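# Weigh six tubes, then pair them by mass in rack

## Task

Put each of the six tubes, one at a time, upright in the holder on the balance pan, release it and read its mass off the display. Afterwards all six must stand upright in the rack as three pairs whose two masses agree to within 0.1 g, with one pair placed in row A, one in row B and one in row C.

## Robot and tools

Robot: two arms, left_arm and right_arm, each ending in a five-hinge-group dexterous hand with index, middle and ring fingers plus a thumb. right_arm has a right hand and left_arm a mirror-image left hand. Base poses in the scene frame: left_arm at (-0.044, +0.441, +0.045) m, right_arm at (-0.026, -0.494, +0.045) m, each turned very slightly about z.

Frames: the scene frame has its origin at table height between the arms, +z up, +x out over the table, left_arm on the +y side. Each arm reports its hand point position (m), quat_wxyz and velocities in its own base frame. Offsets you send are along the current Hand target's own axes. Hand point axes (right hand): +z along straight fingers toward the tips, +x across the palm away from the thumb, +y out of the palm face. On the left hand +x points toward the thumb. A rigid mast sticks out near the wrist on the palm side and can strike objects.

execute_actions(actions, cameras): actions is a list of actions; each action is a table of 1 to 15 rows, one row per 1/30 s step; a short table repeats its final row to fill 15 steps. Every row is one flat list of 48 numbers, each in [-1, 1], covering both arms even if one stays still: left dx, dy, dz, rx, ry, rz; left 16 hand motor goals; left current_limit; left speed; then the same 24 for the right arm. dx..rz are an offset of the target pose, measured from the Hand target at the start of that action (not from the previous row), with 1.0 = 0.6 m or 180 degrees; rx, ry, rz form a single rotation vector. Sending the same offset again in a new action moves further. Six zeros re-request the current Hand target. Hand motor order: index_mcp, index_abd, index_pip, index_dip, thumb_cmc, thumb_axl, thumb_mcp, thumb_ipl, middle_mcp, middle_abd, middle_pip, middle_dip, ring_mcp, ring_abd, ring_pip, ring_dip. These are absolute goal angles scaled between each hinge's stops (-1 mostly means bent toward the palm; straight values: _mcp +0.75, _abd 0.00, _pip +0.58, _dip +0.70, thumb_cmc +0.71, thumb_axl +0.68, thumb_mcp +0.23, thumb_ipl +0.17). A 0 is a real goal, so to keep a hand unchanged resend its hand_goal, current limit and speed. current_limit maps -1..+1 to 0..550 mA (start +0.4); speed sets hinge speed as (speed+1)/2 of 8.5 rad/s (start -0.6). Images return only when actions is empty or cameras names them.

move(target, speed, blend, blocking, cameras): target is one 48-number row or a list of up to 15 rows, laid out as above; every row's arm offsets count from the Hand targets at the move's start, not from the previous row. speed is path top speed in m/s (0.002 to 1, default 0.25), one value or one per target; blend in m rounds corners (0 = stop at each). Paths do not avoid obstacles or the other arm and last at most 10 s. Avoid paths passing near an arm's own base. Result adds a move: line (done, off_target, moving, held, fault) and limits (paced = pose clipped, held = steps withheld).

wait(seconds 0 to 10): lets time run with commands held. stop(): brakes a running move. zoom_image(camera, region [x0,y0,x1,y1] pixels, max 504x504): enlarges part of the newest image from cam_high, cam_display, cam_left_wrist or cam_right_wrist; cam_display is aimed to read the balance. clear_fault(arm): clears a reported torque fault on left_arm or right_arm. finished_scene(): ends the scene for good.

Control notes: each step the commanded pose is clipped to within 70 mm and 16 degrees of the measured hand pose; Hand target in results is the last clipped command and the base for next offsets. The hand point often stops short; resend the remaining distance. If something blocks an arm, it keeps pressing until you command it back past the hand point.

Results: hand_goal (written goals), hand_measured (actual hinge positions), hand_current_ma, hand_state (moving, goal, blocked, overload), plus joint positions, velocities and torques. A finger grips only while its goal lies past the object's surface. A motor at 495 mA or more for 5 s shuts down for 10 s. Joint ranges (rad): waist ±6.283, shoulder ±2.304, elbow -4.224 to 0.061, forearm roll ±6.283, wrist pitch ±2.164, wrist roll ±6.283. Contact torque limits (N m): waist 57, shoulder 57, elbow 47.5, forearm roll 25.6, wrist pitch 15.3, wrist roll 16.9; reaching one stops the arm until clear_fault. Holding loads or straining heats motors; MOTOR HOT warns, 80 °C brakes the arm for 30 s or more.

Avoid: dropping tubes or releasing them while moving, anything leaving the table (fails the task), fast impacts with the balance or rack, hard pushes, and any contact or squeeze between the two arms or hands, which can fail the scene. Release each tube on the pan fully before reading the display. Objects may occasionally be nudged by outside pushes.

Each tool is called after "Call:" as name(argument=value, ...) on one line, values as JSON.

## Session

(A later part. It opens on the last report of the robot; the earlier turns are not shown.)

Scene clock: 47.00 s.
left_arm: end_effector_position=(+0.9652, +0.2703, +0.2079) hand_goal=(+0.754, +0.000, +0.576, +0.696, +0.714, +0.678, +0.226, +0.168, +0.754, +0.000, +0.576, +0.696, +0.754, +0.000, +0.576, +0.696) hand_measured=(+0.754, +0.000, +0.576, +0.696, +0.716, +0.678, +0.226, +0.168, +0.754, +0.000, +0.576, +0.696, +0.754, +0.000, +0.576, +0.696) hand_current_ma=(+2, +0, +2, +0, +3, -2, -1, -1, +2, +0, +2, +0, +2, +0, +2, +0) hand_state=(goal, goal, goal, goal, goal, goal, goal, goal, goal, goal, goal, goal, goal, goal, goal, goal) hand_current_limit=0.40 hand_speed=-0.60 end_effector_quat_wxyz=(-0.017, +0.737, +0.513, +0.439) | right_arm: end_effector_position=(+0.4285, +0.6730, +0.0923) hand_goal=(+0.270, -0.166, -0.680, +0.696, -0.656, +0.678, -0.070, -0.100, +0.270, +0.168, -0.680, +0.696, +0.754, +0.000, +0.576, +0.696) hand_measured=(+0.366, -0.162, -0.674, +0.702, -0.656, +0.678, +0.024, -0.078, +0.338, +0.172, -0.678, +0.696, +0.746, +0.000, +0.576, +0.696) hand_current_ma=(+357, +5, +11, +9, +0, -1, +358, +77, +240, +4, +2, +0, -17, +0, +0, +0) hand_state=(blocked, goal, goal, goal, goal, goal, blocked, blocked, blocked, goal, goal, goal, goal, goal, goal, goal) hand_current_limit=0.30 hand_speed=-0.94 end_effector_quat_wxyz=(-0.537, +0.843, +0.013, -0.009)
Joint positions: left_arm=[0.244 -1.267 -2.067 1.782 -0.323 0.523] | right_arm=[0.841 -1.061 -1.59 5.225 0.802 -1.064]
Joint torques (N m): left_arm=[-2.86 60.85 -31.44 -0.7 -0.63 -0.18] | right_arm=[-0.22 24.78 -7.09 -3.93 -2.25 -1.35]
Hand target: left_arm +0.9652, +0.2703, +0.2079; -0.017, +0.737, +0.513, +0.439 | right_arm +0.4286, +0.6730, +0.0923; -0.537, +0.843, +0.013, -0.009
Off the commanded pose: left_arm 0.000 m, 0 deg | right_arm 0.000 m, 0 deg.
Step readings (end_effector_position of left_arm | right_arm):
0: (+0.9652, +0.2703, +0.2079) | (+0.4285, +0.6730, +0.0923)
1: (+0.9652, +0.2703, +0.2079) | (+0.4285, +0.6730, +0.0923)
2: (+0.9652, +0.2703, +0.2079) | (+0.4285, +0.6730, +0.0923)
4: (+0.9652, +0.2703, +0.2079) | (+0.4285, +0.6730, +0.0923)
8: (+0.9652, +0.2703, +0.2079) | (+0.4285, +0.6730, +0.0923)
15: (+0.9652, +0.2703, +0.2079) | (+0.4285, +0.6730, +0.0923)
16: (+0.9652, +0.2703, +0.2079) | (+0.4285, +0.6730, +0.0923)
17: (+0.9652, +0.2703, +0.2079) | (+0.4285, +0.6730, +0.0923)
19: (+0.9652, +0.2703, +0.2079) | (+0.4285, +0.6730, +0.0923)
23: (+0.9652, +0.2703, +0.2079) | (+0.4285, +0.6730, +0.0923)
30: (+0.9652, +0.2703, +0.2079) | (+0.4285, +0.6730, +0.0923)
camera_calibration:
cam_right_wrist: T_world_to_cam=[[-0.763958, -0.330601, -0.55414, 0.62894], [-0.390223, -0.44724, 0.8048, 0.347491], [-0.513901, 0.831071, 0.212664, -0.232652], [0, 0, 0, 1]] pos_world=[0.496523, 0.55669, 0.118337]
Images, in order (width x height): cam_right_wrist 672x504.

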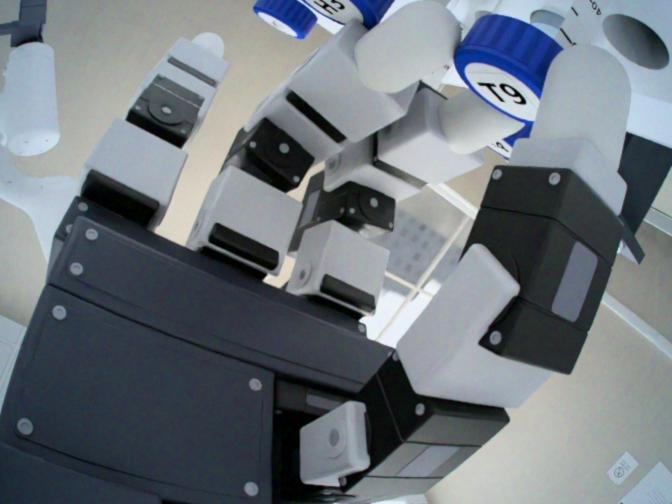

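Call:
move(target=[0,0,0,0,0,0,0.754,0,0.576,0.696,0.714,0.678,0.226,0.168,0.754,0,0.576,0.696,0.754,0,0.576,0.696,0.4,-0.6, 0,-0.0604,-0.0282,0,0,0,0.27,-0.167,-0.68,0.696,-0.657,0.678,-0.07,-0.1,0.27,0.167,-0.68,0.696,0.754,0,0.576,0.696,0.3,-0.94], speed=0.05, cameras=["cam_high","cam_right_wrist"])

Call:
zoom_image(camera="cam_high", region=[380, 150, 540, 290])

Scene clock: 49.00 s.
left_arm: end_effector_position=(+0.9652, +0.2703, +0.2079) hand_goal=(+0.754, +0.000, +0.576, +0.696, +0.714, +0.678, +0.226, +0.168, +0.754, +0.000, +0.576, +0.696, +0.754, +0.000, +0.576, +0.696) hand_measured=(+0.754, +0.000, +0.576, +0.696, +0.716, +0.678, +0.226, +0.168, +0.754, +0.000, +0.576, +0.696, +0.754, +0.000, +0.576, +0.696) hand_current_ma=(+2, +0, +2, +0, +3, -2, -1, -1, +2, +0, +2, +0, +2, +0, +2, +0) hand_state=(goal, goal, goal, goal, goal, goal, goal, goal, goal, goal, goal, goal, goal, goal, goal, goal) hand_current_limit=0.40 hand_speed=-0.60 end_effector_quat_wxyz=(-0.017, +0.737, +0.513, +0.439) | right_arm: end_effector_position=(+0.4286, +0.6729, +0.1322) hand_goal=(+0.270, -0.166, -0.680, +0.696, -0.656, +0.678, -0.070, -0.100, +0.270, +0.168, -0.680, +0.696, +0.754, +0.000, +0.576, +0.696) hand_measured=(+0.348, -0.160, -0.656, +0.706, -0.656, +0.678, +0.024, -0.072, +0.322, +0.162, -0.666, +0.702, +0.746, +0.000, +0.576, +0.696) hand_current_ma=(+283, +9, +57, +17, +0, -1, +357, +101, +165, -7, +28, +8, -18, +0, +0, +0) hand_state=(blocked, goal, blocked, goal, goal, goal, blocked, blocked, blocked, goal, goal, goal, goal, goal, goal, goal) hand_current_limit=0.30 hand_speed=-0.94 end_effector_quat_wxyz=(-0.537, +0.843, +0.013, -0.009)
Joint positions: left_arm=[0.244 -1.267 -2.067 1.782 -0.323 0.523] | right_arm=[0.841 -0.992 -1.57 5.183 0.779 -1.003]
Joint torques (N m): left_arm=[-1.98 60.38 -31.76 -0.43 -0.53 -0.16] | right_arm=[-10.58 54.02 -11.36 -3.13 -2.01 1.1]
Hand target: left_arm +0.9652, +0.2703, +0.2079; -0.017, +0.737, +0.513, +0.439 | right_arm +0.4286, +0.6729, +0.1323; -0.537, +0.843, +0.013, -0.009
Off the commanded pose: left_arm 0.000 m, 0 deg | right_arm 0.000 m, 0 deg.
move: done
camera_calibration:
cam_right_wrist: T_world_to_cam=[[-0.763952, -0.330564, -0.55417, 0.650999], [-0.390317, -0.447155, 0.804801, 0.315334], [-0.513838, 0.831132, 0.21258, -0.241106], [0, 0, 0, 1]] pos_world=[0.496523, 0.55659, 0.158237]
Images, in order (width x height): cam_high 896x504, cam_right_wrist 672x504.

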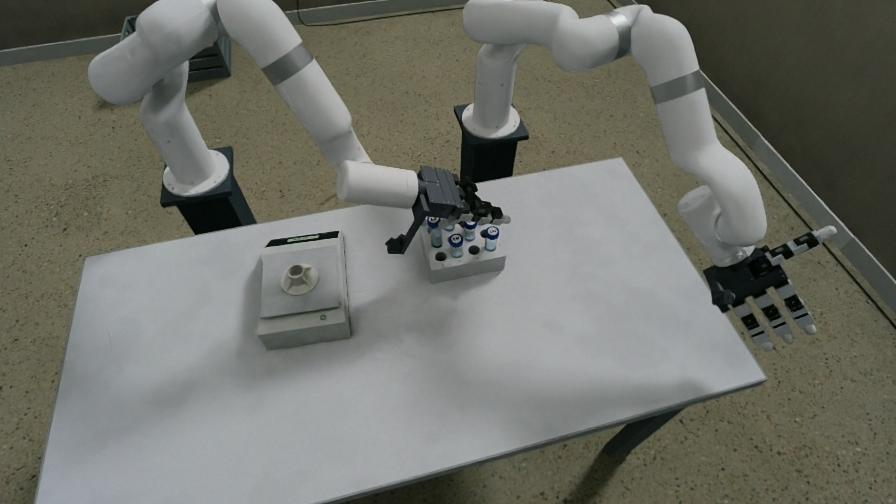

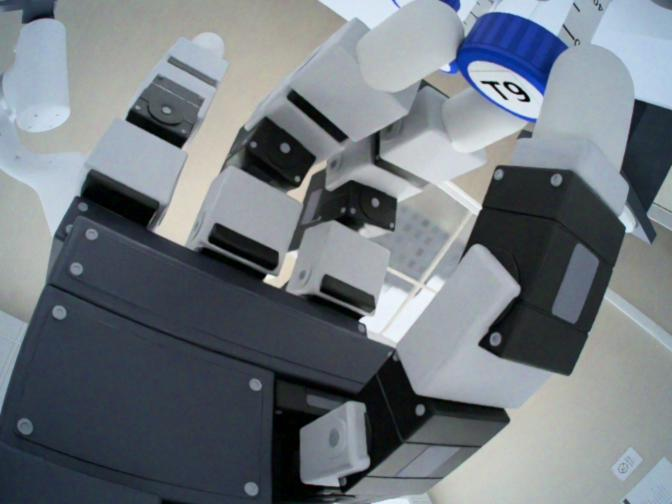

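Scaled by 3.150.

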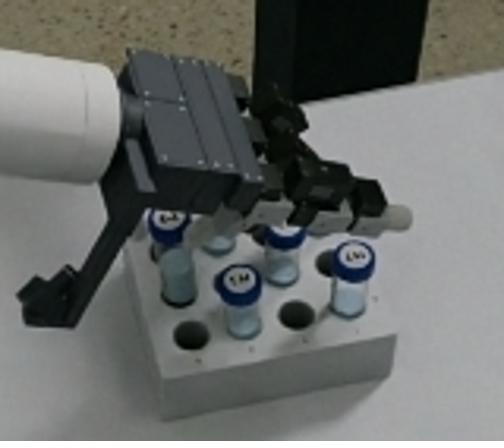

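Call:
move(target=[0,0,0,0,0,0,0.754,0,0.576,0.696,0.714,0.678,0.226,0.168,0.754,0,0.576,0.696,0.754,0,0.576,0.696,0.4,-0.6, 0,-0.1359,-0.0634,0,0,0,0.27,-0.167,-0.68,0.696,-0.657,0.678,-0.07,-0.1,0.27,0.167,-0.68,0.696,0.754,0,0.576,0.696,0.3,-0.94], speed=0.08, cameras=["cam_high","cam_right_wrist"])

Call:
zoom_image(camera="cam_high", region=[380, 150, 540, 290])

Scene clock: 51.50 s.
left_arm: end_effector_position=(+0.9652, +0.2703, +0.2079) hand_goal=(+0.754, +0.000, +0.576, +0.696, +0.714, +0.678, +0.226, +0.168, +0.754, +0.000, +0.576, +0.696, +0.754, +0.000, +0.576, +0.696) hand_measured=(+0.754, +0.000, +0.576, +0.696, +0.716, +0.678, +0.226, +0.168, +0.754, +0.000, +0.576, +0.696, +0.754, +0.000, +0.576, +0.696) hand_current_ma=(+2, +0, +2, +0, +3, -2, -1, -1, +2, +0, +2, +0, +2, +0, +2, +0) hand_state=(goal, goal, goal, goal, goal, goal, goal, goal, goal, goal, goal, goal, goal, goal, goal, goal) hand_current_limit=0.40 hand_speed=-0.60 end_effector_quat_wxyz=(-0.017, +0.737, +0.513, +0.439) | right_arm: end_effector_position=(+0.4287, +0.6729, +0.2222) hand_goal=(+0.270, -0.166, -0.680, +0.696, -0.656, +0.678, -0.070, -0.100, +0.270, +0.168, -0.680, +0.696, +0.754, +0.000, +0.576, +0.696) hand_measured=(+0.348, -0.160, -0.656, +0.706, -0.656, +0.678, +0.024, -0.072, +0.322, +0.162, -0.666, +0.702, +0.746, +0.000, +0.576, +0.696) hand_current_ma=(+282, +9, +58, +17, +0, -1, +357, +101, +164, -7, +28, +8, -18, +0, +0, +0) hand_state=(blocked, goal, blocked, goal, goal, goal, blocked, blocked, blocked, goal, goal, goal, goal, goal, goal, goal) hand_current_limit=0.30 hand_speed=-0.94 end_effector_quat_wxyz=(-0.537, +0.843, +0.013, -0.009)
Joint positions: left_arm=[0.244 -1.267 -2.067 1.782 -0.323 0.523] | right_arm=[0.841 -0.856 -1.561 5.058 0.728 -0.832]
Joint torques (N m): left_arm=[-2.15 62.02 -31.89 -0.4 -0.45 -0.26] | right_arm=[-10.35 52.91 -19.51 -3.76 -2.11 1.02]
Hand target: left_arm +0.9652, +0.2703, +0.2079; -0.017, +0.737, +0.513, +0.439 | right_arm +0.4287, +0.6729, +0.2222; -0.537, +0.843, +0.013, -0.009
Off the commanded pose: left_arm 0.000 m, 0 deg | right_arm 0.000 m, 0 deg.
move: done
camera_calibration:
cam_right_wrist: T_world_to_cam=[[-0.763952, -0.330564, -0.55417, 0.70095], [-0.390317, -0.447155, 0.804801, 0.242941], [-0.513838, 0.831132, 0.21258, -0.260187], [0, 0, 0, 1]] pos_world=[0.496623, 0.55659, 0.248237]
Images, in order (width x height): cam_high 896x504, cam_right_wrist 672x504.

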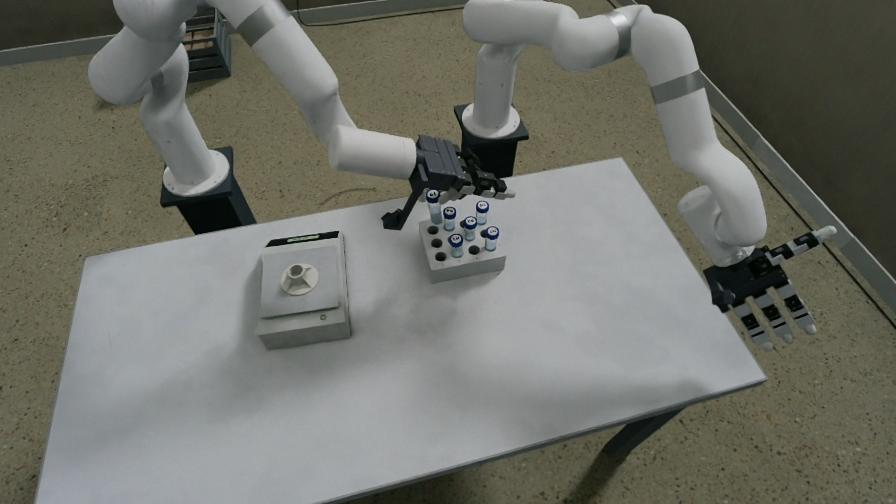

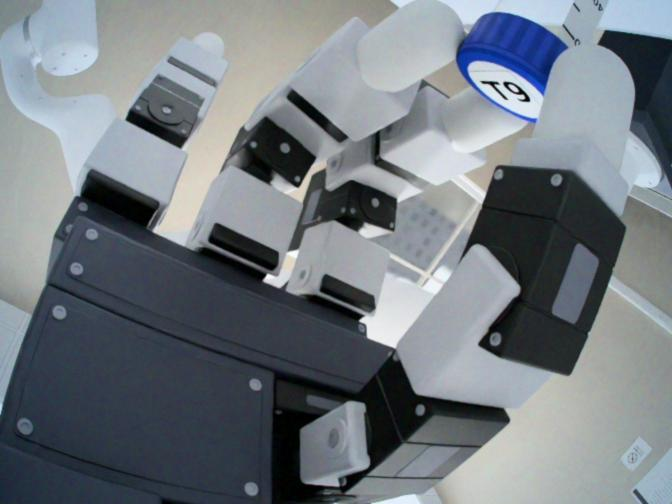

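Scaled by 3.150.

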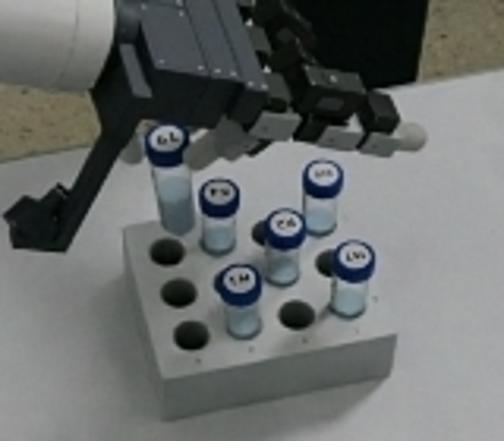

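Call:
move(target=[[-0.3083,0.1598,-0.4943,0.5077,-0.2523,-0.5563,0.754,0,0.576,0.696,0.714,0.678,0.226,0.168,0.754,0,0.576,0.696,0.754,0,0.576,0.696,0.4,-0.6, 0.0434,0.0607,-0.2935,0,0,0,0.27,-0.167,-0.68,0.696,-0.657,0.678,-0.07,-0.1,0.27,0.167,-0.68,0.696,0.754,0,0.576,0.696,0.3,-0.94],[-0.8968,0.1410,-0.7305,0.5077,-0.2523,-0.5563,0.754,0,0.576,0.696,0.714,0.678,0.226,0.168,0.754,0,0.576,0.696,0.754,0,0.576,0.696,0.4,-0.6, 0.0867,0.1815,-0.559,0,0,0,0.27,-0.167,-0.68,0.696,-0.657,0.678,-0.07,-0.1,0.27,0.167,-0.68,0.696,0.754,0,0.576,0.696,0.3,-0.94]], speed=0.25, blend=0.05, cameras=["all"])

Scene clock: 65.73 s.
left_arm: end_effector_position=(+0.7077, -0.3774, +0.1548) hand_goal=(+0.754, +0.000, +0.576, +0.696, +0.714, +0.678, +0.226, +0.168, +0.754, +0.000, +0.576, +0.696, +0.754, +0.000, +0.576, +0.696) hand_measured=(+0.748, +0.000, +0.576, +0.696, +0.710, +0.678, +0.224, +0.168, +0.748, +0.000, +0.576, +0.696, +0.748, +0.000, +0.576, +0.696) hand_current_ma=(-17, +0, +1, +0, -10, -2, -7, -1, -20, +0, +1, +0, -19, +0, +1, +0) hand_state=(goal, goal, goal, goal, goal, goal, goal, goal, goal, goal, goal, goal, goal, goal, goal, goal) hand_current_limit=0.40 hand_speed=-0.60 end_effector_quat_wxyz=(-0.006, +0.015, +0.924, -0.382) | right_arm: end_effector_position=(+0.4920, +0.3248, +0.2652) hand_goal=(+0.270, -0.166, -0.680, +0.696, -0.656, +0.678, -0.070, -0.100, +0.270, +0.168, -0.680, +0.696, +0.754, +0.000, +0.576, +0.696) hand_measured=(+0.348, -0.160, -0.656, +0.706, -0.656, +0.678, +0.024, -0.072, +0.320, +0.162, -0.666, +0.702, +0.746, +0.000, +0.576, +0.696) hand_current_ma=(+280, +9, +59, +18, +0, -1, +358, +102, +163, -7, +28, +8, -18, +0, +0, +0) hand_state=(blocked, goal, blocked, goal, goal, goal, blocked, blocked, blocked, goal, goal, goal, goal, goal, goal, goal) hand_current_limit=0.30 hand_speed=-0.94 end_effector_quat_wxyz=(-0.537, +0.843, +0.013, -0.009)
Joint positions: left_arm=[-0.368 -1.167 -2.069 -1.019 -0.899 0.333] | right_arm=[0.302 -0.493 -1.078 4.676 1.064 -0.916]
Joint torques (N m): left_arm=[-13.91 44.91 -40.52 -5.44 2.29 -1.21] | right_arm=[-10.26 43.42 -10.89 -3.69 4.73 -1.22]
Hand target: left_arm +0.7077, -0.3775, +0.1548; -0.006, +0.015, +0.924, -0.382 | right_arm +0.4920, +0.3248, +0.2652; -0.537, +0.843, +0.013, -0.009
Off the commanded pose: left_arm 0.000 m, 0 deg | right_arm 0.000 m, 0 deg.
elbow stopped short (left arm): the move would have taken joint 3 (elbow) straighter than the controller allows.
move: done
camera_calibration:
cam_left_wrist: T_world_to_cam=[[0.7564, -0.487822, 0.435763, -0.819743], [-0.408012, 0.168831, 0.89723, 0.161233], [-0.511259, -0.856461, -0.0713332, 0.17639], [0, 0, 0, 1]] pos_world=[0.776019, -0.276038, 0.225133]
cam_right_wrist: T_world_to_cam=[[-0.7639, -0.330613, -0.554213, 0.658062], [-0.390323, -0.447198, 0.804775, 0.0774067], [-0.513912, 0.831089, 0.212568, 0.0525691], [0, 0, 0, 1]] pos_world=[0.559923, 0.20849, 0.291237]

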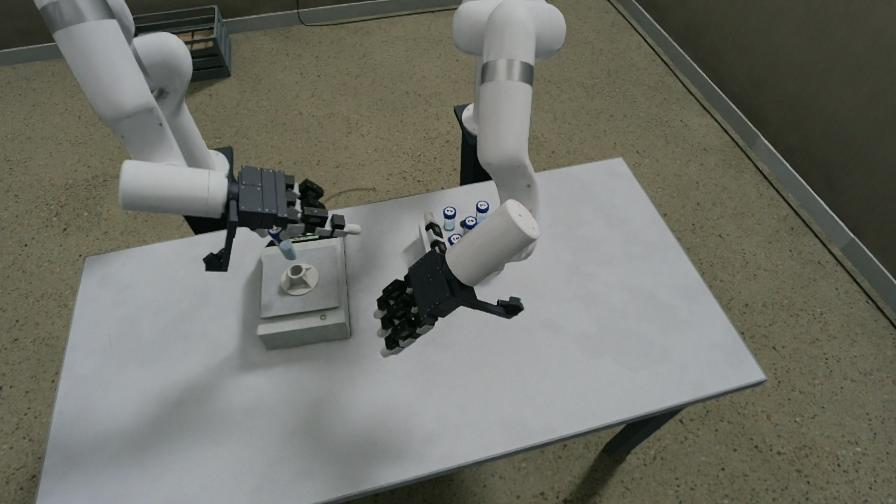

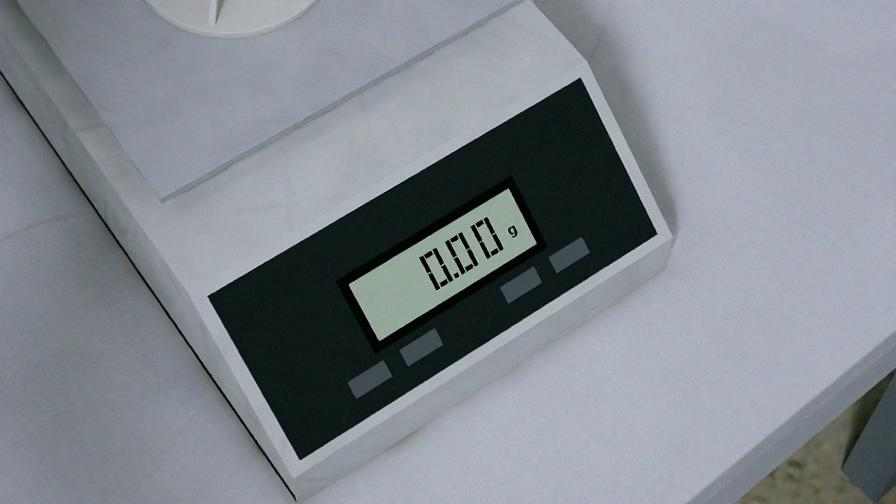

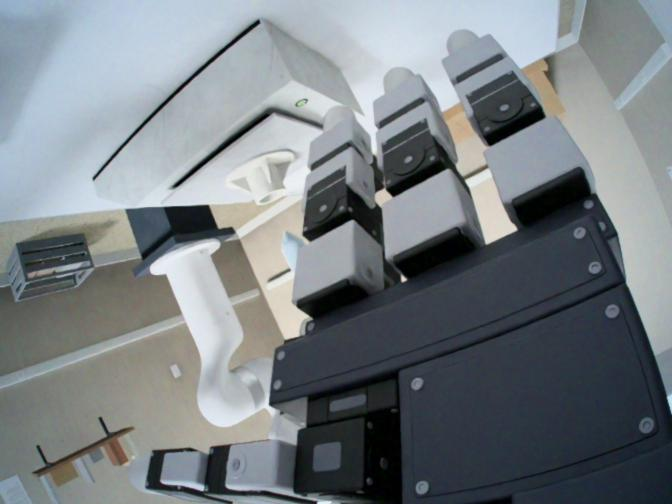

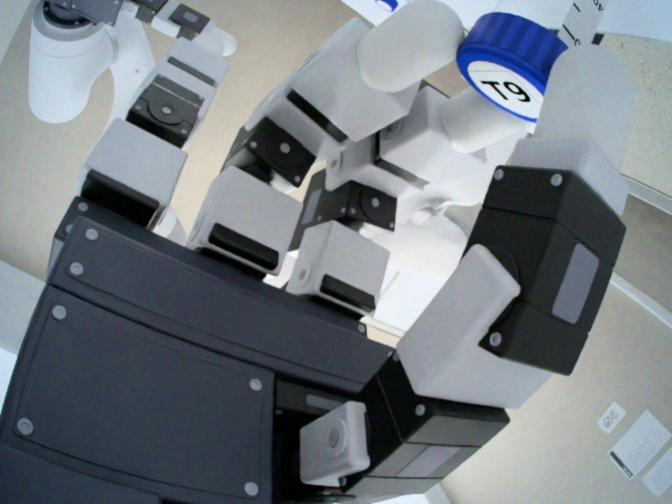

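Call:
move(target=[-0.1,-0.0825,-0.0354,0,0,0,1,0,0.576,0.696,0.714,0.678,0.226,0.168,1,0,0.576,0.696,1,0,0.576,0.696,0.4,-0.6, 0,0,0,0,0,0,0.27,-0.167,-0.68,0.696,-0.657,0.678,-0.07,-0.1,0.27,0.167,-0.68,0.696,0.754,0,0.576,0.696,0.3,-0.94], speed=0.2, cameras=["cam_high","cam_left_wrist"])

Call:
zoom_image(camera="cam_high", region=[230, 200, 356, 310])

Call:
zoom_image(camera="cam_left_wrist", region=[120, 60, 372, 290])

Scene clock: 68.40 s.
left_arm: end_effector_position=(+0.7660, -0.3990, +0.2048) hand_goal=(+1.000, +0.000, +0.576, +0.696, +0.714, +0.678, +0.226, +0.168, +1.000, +0.000, +0.576, +0.696, +1.000, +0.000, +0.576, +0.696) hand_measured=(+0.980, +0.000, +0.576, +0.696, +0.710, +0.678, +0.224, +0.168, +0.978, +0.000, +0.576, +0.696, +0.978, +0.000, +0.576, +0.696) hand_current_ma=(-74, +0, +0, +0, -11, -2, -7, -1, -83, +0, +0, +0, -80, +0, +0, +0) hand_state=(goal, goal, goal, goal, goal, goal, goal, goal, blocked, goal, goal, goal, blocked, goal, goal, goal) hand_current_limit=0.40 hand_speed=-0.60 end_effector_quat_wxyz=(+0.011, +0.014, +0.922, -0.388) | right_arm: end_effector_position=(+0.4920, +0.3248, +0.2652) hand_goal=(+0.270, -0.166, -0.680, +0.696, -0.656, +0.678, -0.070, -0.100, +0.270, +0.168, -0.680, +0.696, +0.754, +0.000, +0.576, +0.696) hand_measured=(+0.348, -0.160, -0.656, +0.706, -0.656, +0.678, +0.024, -0.072, +0.320, +0.162, -0.666, +0.702, +0.746, +0.000, +0.576, +0.696) hand_current_ma=(+280, +9, +59, +18, +0, -1, +358, +102, +163, -7, +28, +8, -18, +0, +0, +0) hand_state=(blocked, goal, blocked, goal, goal, goal, blocked, blocked, blocked, goal, goal, goal, goal, goal, goal, goal) hand_current_limit=0.30 hand_speed=-0.94 end_effector_quat_wxyz=(-0.537, +0.843, +0.013, -0.009)
Joint positions: left_arm=[-0.367 -1.485 -2.768 -0.84 -1.1 -0.008] | right_arm=[0.302 -0.493 -1.078 4.676 1.064 -0.916]
Joint torques (N m): left_arm=[-13.34 49.25 -40.49 3.25 -2.59 -1.14] | right_arm=[-10.55 43.06 -10.62 -3.33 4.77 -1.27]
Hand target: left_arm +0.7670, -0.3994, +0.2049; -0.006, +0.015, +0.924, -0.382 | right_arm +0.4920, +0.3248, +0.2652; -0.537, +0.843, +0.013, -0.009
Off the commanded pose: left_arm 0.001 m, 2 deg | right_arm 0.000 m, 0 deg.
elbow stopped short (left arm): the move would have taken joint 3 (elbow) straighter than the controller allows.
move: done
camera_calibration:
cam_left_wrist: T_world_to_cam=[[0.749982, -0.471256, 0.46416, -0.890442], [-0.436953, 0.173846, 0.882525, 0.170967], [-0.496588, -0.864694, -0.0755354, 0.177493], [0, 0, 0, 1]] pos_world=[0.830661, -0.295872, 0.275832]
Images, in order (width x height): cam_high 896x504, cam_left_wrist 672x504.

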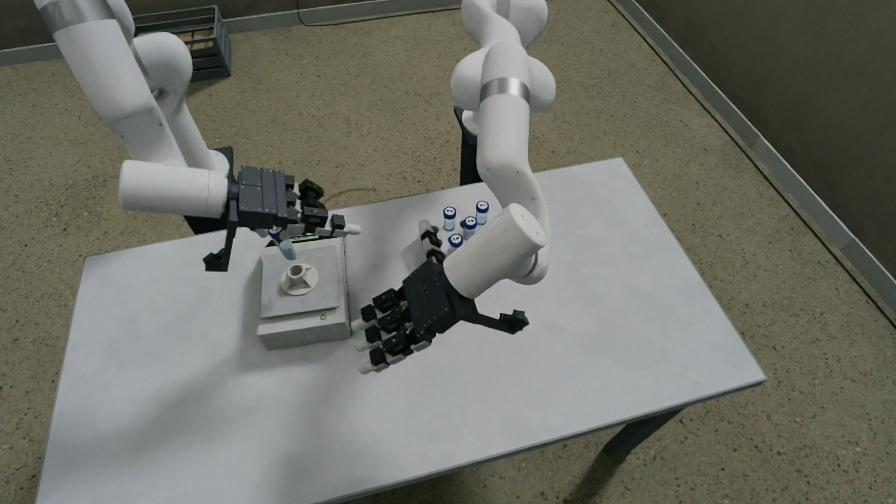

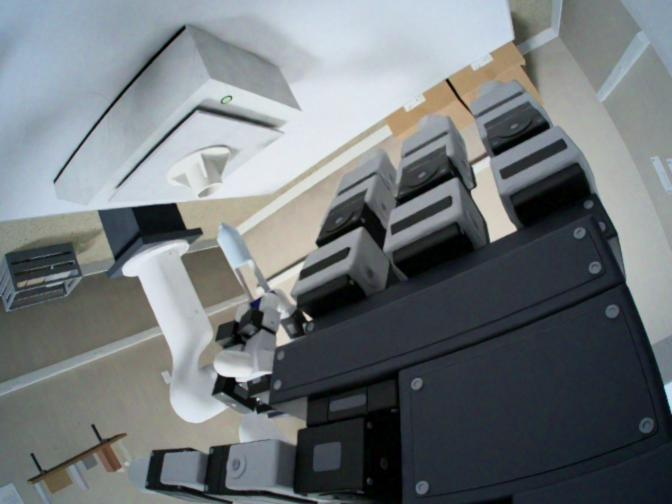

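Scaled by 4.000.

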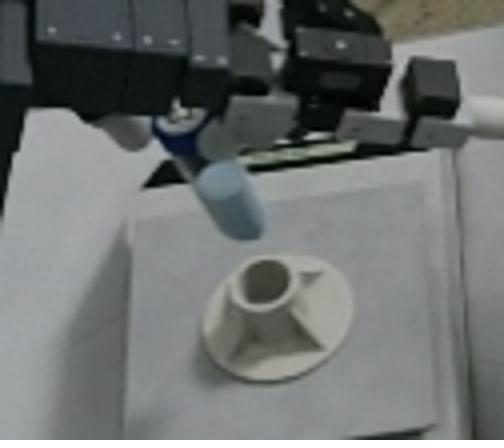

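Scaled by 2.000 from the camera's 672x504 image, which has a finer 960x720 frame.

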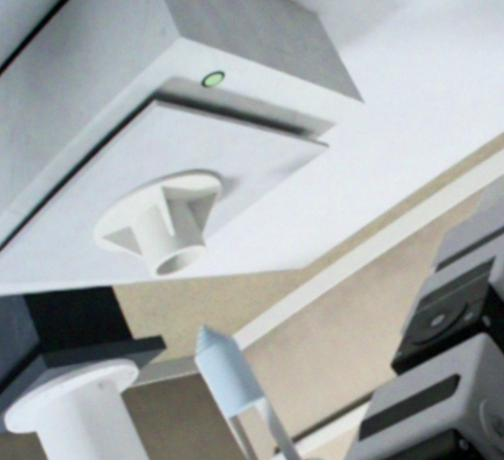

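Call:
move(target=[0.05,0,0,0,0,0,1,0,0.576,0.696,0.714,0.678,0.226,0.168,1,0,0.576,0.696,1,0,0.576,0.696,0.4,-0.6, -0.0033,0.0533,0.0355,-0.025,0,0,0.27,-0.167,-0.68,0.696,-0.657,0.678,-0.07,-0.1,0.27,0.167,-0.68,0.696,0.754,0,0.576,0.696,0.3,-0.94], speed=0.08, cameras=["cam_high","cam_left_wrist"])

Call:
zoom_image(camera="cam_high", region=[230, 200, 356, 310])

Call:
zoom_image(camera="cam_left_wrist", region=[140, 90, 308, 258])

Scene clock: 71.73 s.
left_arm: end_effector_position=(+0.7370, -0.3984, +0.2048) hand_goal=(+1.000, +0.000, +0.576, +0.696, +0.714, +0.678, +0.226, +0.168, +1.000, +0.000, +0.576, +0.696, +1.000, +0.000, +0.576, +0.696) hand_measured=(+0.980, +0.000, +0.576, +0.696, +0.710, +0.678, +0.224, +0.168, +0.978, +0.000, +0.576, +0.696, +0.978, +0.000, +0.576, +0.696) hand_current_ma=(-73, +0, +0, +0, -11, -2, -7, -1, -82, +0, +0, +0, -79, +0, +0, +0) hand_state=(goal, goal, goal, goal, goal, goal, goal, goal, blocked, goal, goal, goal, blocked, goal, goal, goal) hand_current_limit=0.40 hand_speed=-0.60 end_effector_quat_wxyz=(-0.006, +0.015, +0.924, -0.382) | right_arm: end_effector_position=(+0.4898, +0.3305, +0.2272) hand_goal=(+0.270, -0.166, -0.680, +0.696, -0.656, +0.678, -0.070, -0.100, +0.270, +0.168, -0.680, +0.696, +0.754, +0.000, +0.576, +0.696) hand_measured=(+0.348, -0.160, -0.656, +0.706, -0.656, +0.678, +0.024, -0.072, +0.320, +0.162, -0.666, +0.702, +0.746, +0.000, +0.576, +0.696) hand_current_ma=(+279, +9, +60, +18, +0, -1, +358, +103, +162, -7, +28, +8, -18, +0, +0, +0) hand_state=(blocked, goal, blocked, goal, goal, goal, blocked, blocked, blocked, goal, goal, goal, goal, goal, goal, goal) hand_current_limit=0.30 hand_speed=-0.94 end_effector_quat_wxyz=(-0.504, +0.864, +0.014, -0.008)
Joint positions: left_arm=[-0.379 -1.274 -2.378 -0.903 -1.008 0.122] | right_arm=[0.338 -0.542 -1.08 4.678 0.981 -0.94]
Joint torques (N m): left_arm=[-14.31 72.06 -21.54 -5.02 2.6 0.92] | right_arm=[12.5 15.66 -17.85 5.06 -2.15 -1.35]
Hand target: left_arm +0.7370, -0.3984, +0.2048; -0.006, +0.015, +0.924, -0.382 | right_arm +0.4898, +0.3305, +0.2272; -0.504, +0.864, +0.014, -0.008
Off the commanded pose: left_arm 0.000 m, 0 deg | right_arm 0.000 m, 0 deg.
move: done
camera_calibration:
cam_left_wrist: T_world_to_cam=[[0.756431, -0.487835, 0.435694, -0.873921], [-0.407954, 0.168794, 0.897264, 0.131781], [-0.511259, -0.856461, -0.0713328, 0.176814], [0, 0, 0, 1]] pos_world=[0.805219, -0.297139, 0.275133]
Images, in order (width x height): cam_high 896x504, cam_left_wrist 672x504.

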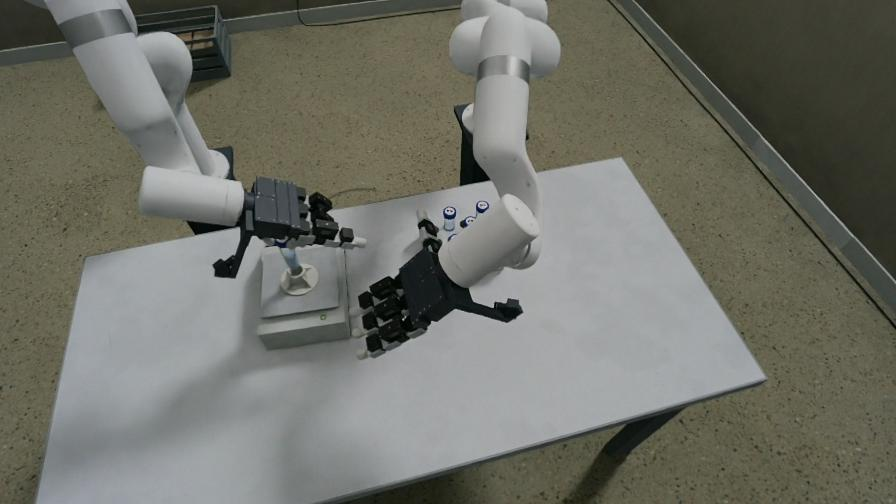

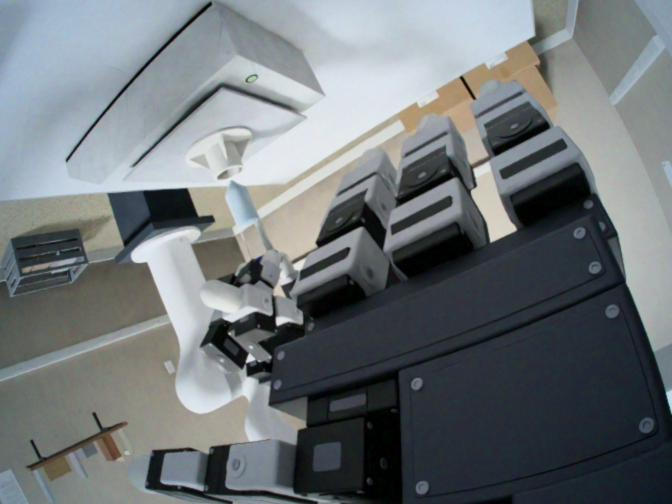

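Scaled by 4.000.

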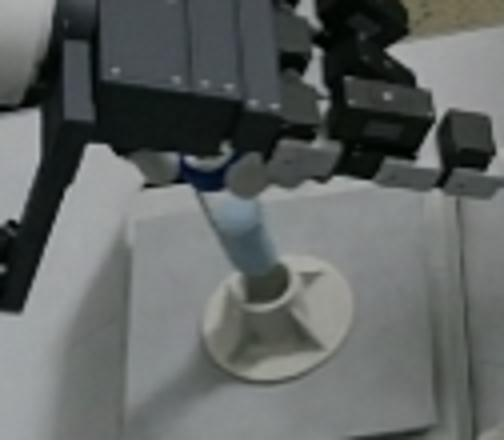

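Scaled by 3.000 from the camera's 672x504 image, which has a finer 960x720 frame.

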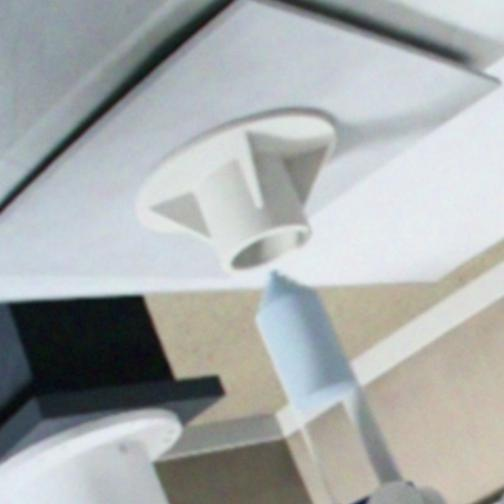

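Call:
move(target=[0,0,0,0,0,0,1,0,0.576,0.696,0.714,0.678,0.226,0.168,1,0,0.576,0.696,1,0,0.576,0.696,0.4,-0.6, 0.0017,0.0291,0.0165,0,0,0,0.27,-0.167,-0.68,0.696,-0.657,0.678,-0.07,-0.1,0.27,0.167,-0.68,0.696,0.754,0,0.576,0.696,0.3,-0.94], speed=0.04, cameras=["cam_high","cam_display","cam_left_wrist"])

Call:
zoom_image(camera="cam_high", region=[230, 200, 356, 310])

Call:
zoom_image(camera="cam_left_wrist", region=[140, 90, 308, 258])

Scene clock: 74.73 s.
left_arm: end_effector_position=(+0.7370, -0.3984, +0.2048) hand_goal=(+1.000, +0.000, +0.576, +0.696, +0.714, +0.678, +0.226, +0.168, +1.000, +0.000, +0.576, +0.696, +1.000, +0.000, +0.576, +0.696) hand_measured=(+0.980, +0.000, +0.576, +0.696, +0.710, +0.678, +0.224, +0.168, +0.978, +0.000, +0.576, +0.696, +0.978, +0.000, +0.576, +0.696) hand_current_ma=(-73, +0, +0, +0, -11, -2, -7, -1, -82, +0, +0, +0, -79, +0, +0, +0) hand_state=(goal, goal, goal, goal, goal, goal, goal, goal, blocked, goal, goal, goal, blocked, goal, goal, goal) hand_current_limit=0.40 hand_speed=-0.60 end_effector_quat_wxyz=(-0.006, +0.015, +0.924, -0.382) | right_arm: end_effector_position=(+0.4908, +0.3305, +0.2071) hand_goal=(+0.270, -0.166, -0.680, +0.696, -0.656, +0.678, -0.070, -0.100, +0.270, +0.168, -0.680, +0.696, +0.754, +0.000, +0.576, +0.696) hand_measured=(+0.348, -0.160, -0.656, +0.706, -0.656, +0.678, +0.024, -0.072, +0.320, +0.162, -0.666, +0.702, +0.746, +0.000, +0.576, +0.696) hand_current_ma=(+279, +9, +60, +18, +0, -1, +357, +103, +162, -7, +28, +8, -18, +0, +0, +0) hand_state=(blocked, goal, blocked, goal, goal, goal, blocked, blocked, blocked, goal, goal, goal, goal, goal, goal, goal) hand_current_limit=0.30 hand_speed=-0.94 end_effector_quat_wxyz=(-0.504, +0.864, +0.014, -0.009)
Joint positions: left_arm=[-0.379 -1.273 -2.378 -0.903 -1.008 0.123] | right_arm=[0.337 -0.578 -1.079 4.703 0.98 -0.984]
Joint torques (N m): left_arm=[-12.73 71.43 -20.32 -5.01 2.51 0.85] | right_arm=[-9.93 16.78 -11.86 5 -1.79 -1.36]
Hand target: left_arm +0.7370, -0.3984, +0.2048; -0.006, +0.015, +0.924, -0.382 | right_arm +0.4908, +0.3305, +0.2071; -0.504, +0.864, +0.014, -0.008
Off the commanded pose: left_arm 0.000 m, 0 deg | right_arm 0.000 m, 0 deg.
move: done
camera_calibration:
cam_left_wrist: T_world_to_cam=[[0.7564, -0.487822, 0.435763, -0.873911], [-0.408012, 0.168831, 0.89723, 0.131848], [-0.511259, -0.856461, -0.0713332, 0.176814], [0, 0, 0, 1]] pos_world=[0.805219, -0.297138, 0.275133]
Images, in order (width x height): cam_high 896x504, cam_display 896x504, cam_left_wrist 672x504.

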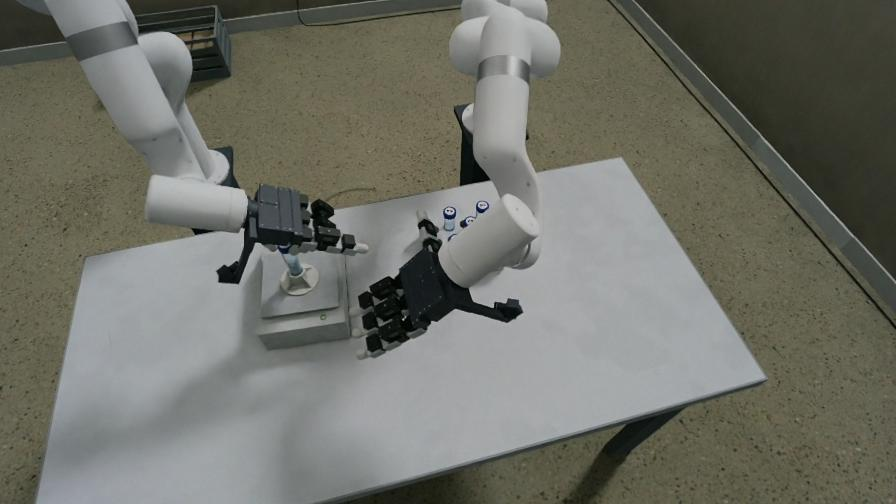

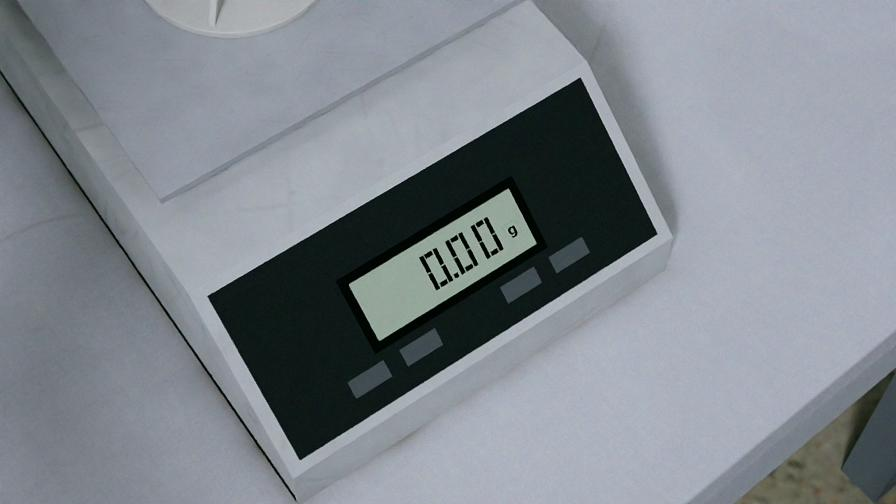

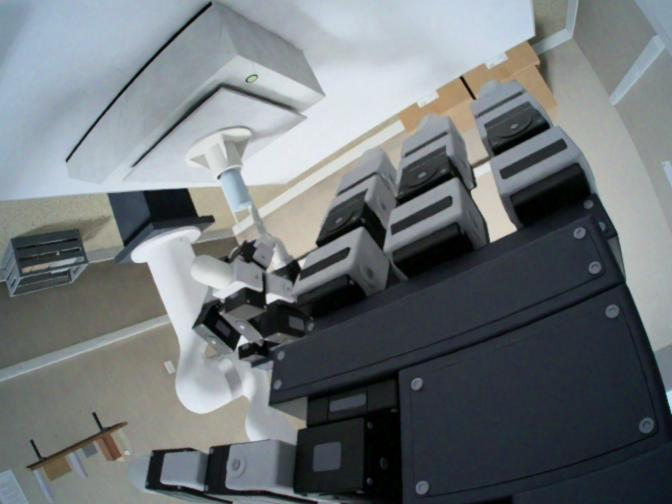

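Scaled by 4.000.

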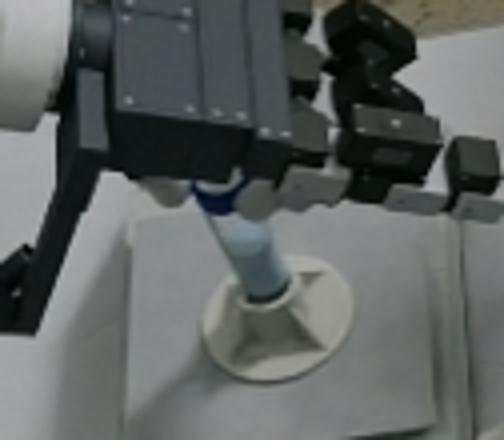

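Scaled by 3.000 from the camera's 672x504 image, which has a finer 960x720 frame.

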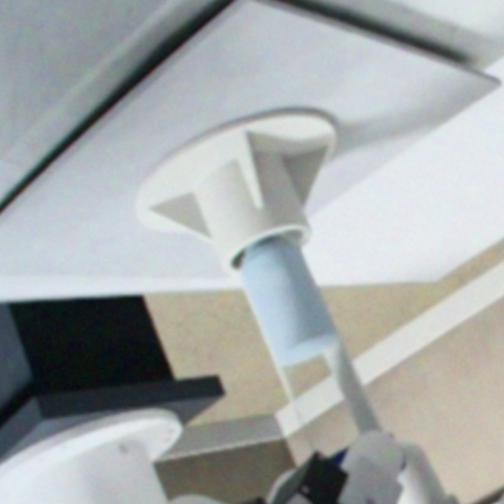

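Call:
move(target=[0,0,0,0,0,0,1,0,0.576,0.696,0.714,0.678,0.226,0.168,1,0,0.576,0.696,1,0,0.576,0.696,0.4,-0.6, 0,0.0175,0.0099,0,0,0,0.27,-0.167,-0.68,0.696,-0.657,0.678,-0.07,-0.1,0.27,0.167,-0.68,0.696,0.754,0,0.576,0.696,0.3,-0.94], speed=0.03, cameras=["cam_high","cam_display","cam_left_wrist"])

Call:
zoom_image(camera="cam_high", region=[230, 200, 356, 310])

Call:
zoom_image(camera="cam_left_wrist", region=[140, 90, 308, 258])

Scene clock: 76.10 s.
left_arm: end_effector_position=(+0.7370, -0.3984, +0.2048) hand_goal=(+1.000, +0.000, +0.576, +0.696, +0.714, +0.678, +0.226, +0.168, +1.000, +0.000, +0.576, +0.696, +1.000, +0.000, +0.576, +0.696) hand_measured=(+0.980, +0.000, +0.576, +0.696, +0.710, +0.678, +0.224, +0.168, +0.978, +0.000, +0.576, +0.696, +0.978, +0.000, +0.576, +0.696) hand_current_ma=(-73, +0, +0, +0, -11, -2, -7, -1, -82, +0, +0, +0, -79, +0, +0, +0) hand_state=(goal, goal, goal, goal, goal, goal, goal, goal, blocked, goal, goal, goal, blocked, goal, goal, goal) hand_current_limit=0.40 hand_speed=-0.60 end_effector_quat_wxyz=(-0.006, +0.015, +0.924, -0.382) | right_arm: end_effector_position=(+0.4908, +0.3305, +0.1951) hand_goal=(+0.270, -0.166, -0.680, +0.696, -0.656, +0.678, -0.070, -0.100, +0.270, +0.168, -0.680, +0.696, +0.754, +0.000, +0.576, +0.696) hand_measured=(+0.348, -0.160, -0.656, +0.706, -0.656, +0.678, +0.024, -0.072, +0.320, +0.162, -0.666, +0.702, +0.746, +0.000, +0.576, +0.696) hand_current_ma=(+279, +10, +60, +18, +0, -1, +357, +103, +162, -8, +30, +8, -18, +0, +0, +0) hand_state=(blocked, goal, blocked, goal, goal, goal, blocked, blocked, blocked, goal, goal, goal, goal, goal, goal, goal) hand_current_limit=0.30 hand_speed=-0.94 end_effector_quat_wxyz=(-0.504, +0.864, +0.014, -0.008)
Joint positions: left_arm=[-0.379 -1.273 -2.378 -0.903 -1.008 0.123] | right_arm=[0.337 -0.599 -1.078 4.718 0.98 -1.011]
Joint torques (N m): left_arm=[-12.83 71.63 -20.52 -4.66 2.49 0.95] | right_arm=[-9.58 16.91 -9.7 5.08 -2.13 -1.14]
Hand target: left_arm +0.7370, -0.3984, +0.2048; -0.006, +0.015, +0.924, -0.382 | right_arm +0.4908, +0.3305, +0.1950; -0.504, +0.864, +0.014, -0.008
Off the commanded pose: left_arm 0.000 m, 0 deg | right_arm 0.000 m, 0 deg.
move: done
camera_calibration:
cam_left_wrist: T_world_to_cam=[[0.7564, -0.487822, 0.435763, -0.873911], [-0.408012, 0.168831, 0.89723, 0.131848], [-0.511259, -0.856461, -0.0713332, 0.176814], [0, 0, 0, 1]] pos_world=[0.805219, -0.297138, 0.275133]
Images, in order (width x height): cam_high 896x504, cam_display 896x504, cam_left_wrist 672x504.

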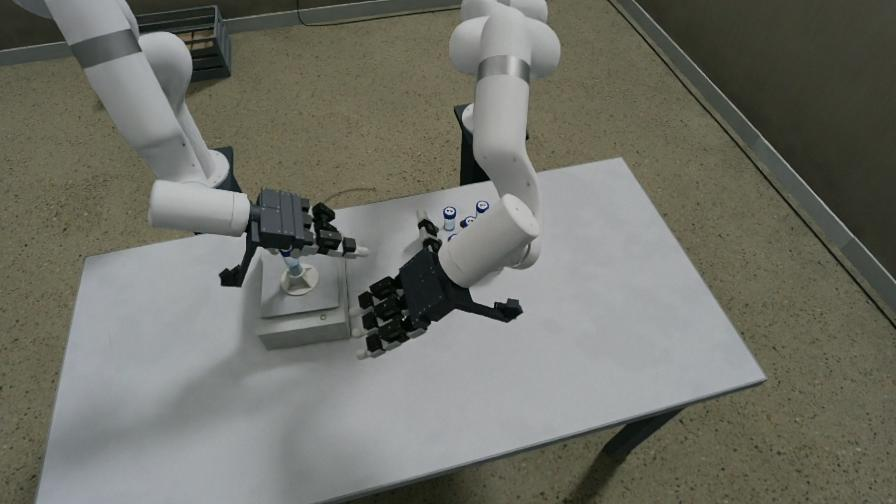

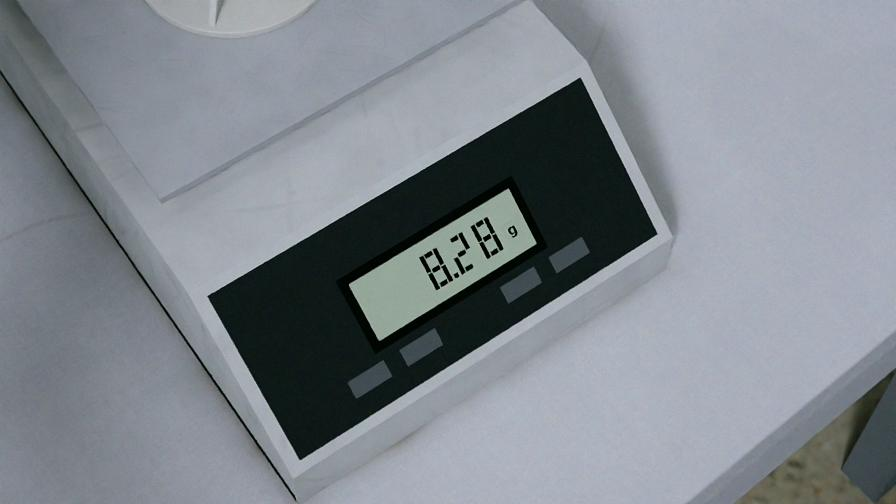

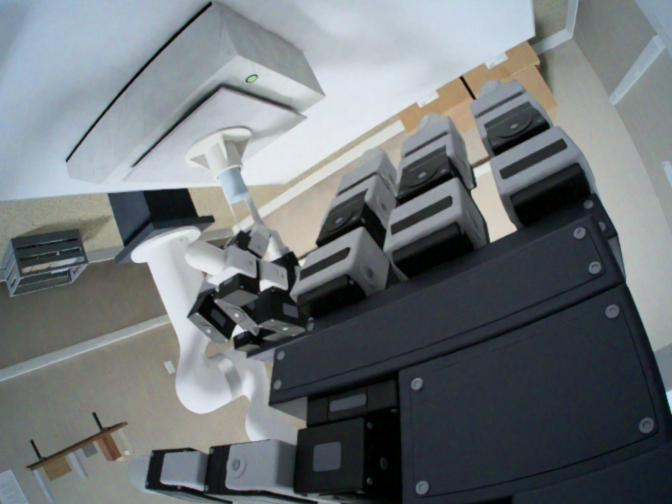

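Scaled by 4.000.

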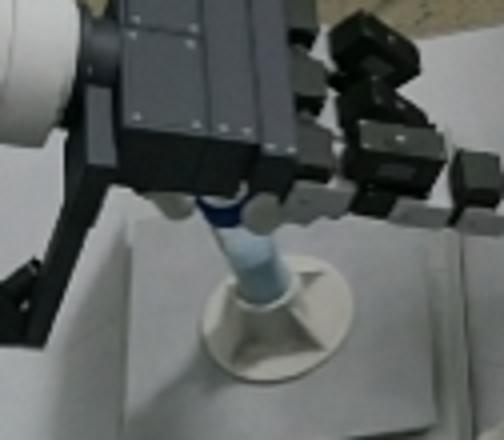

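Scaled by 3.000 from the camera's 672x504 image, which has a finer 960x720 frame.

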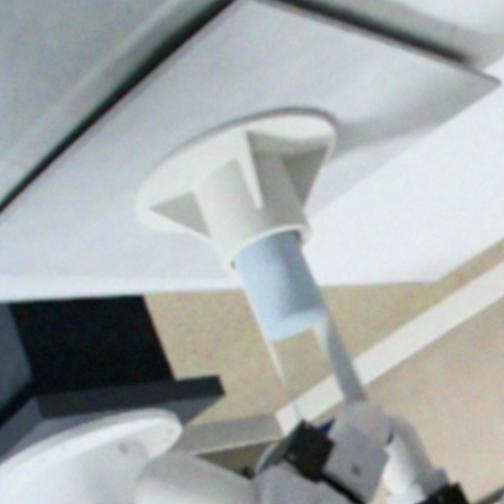

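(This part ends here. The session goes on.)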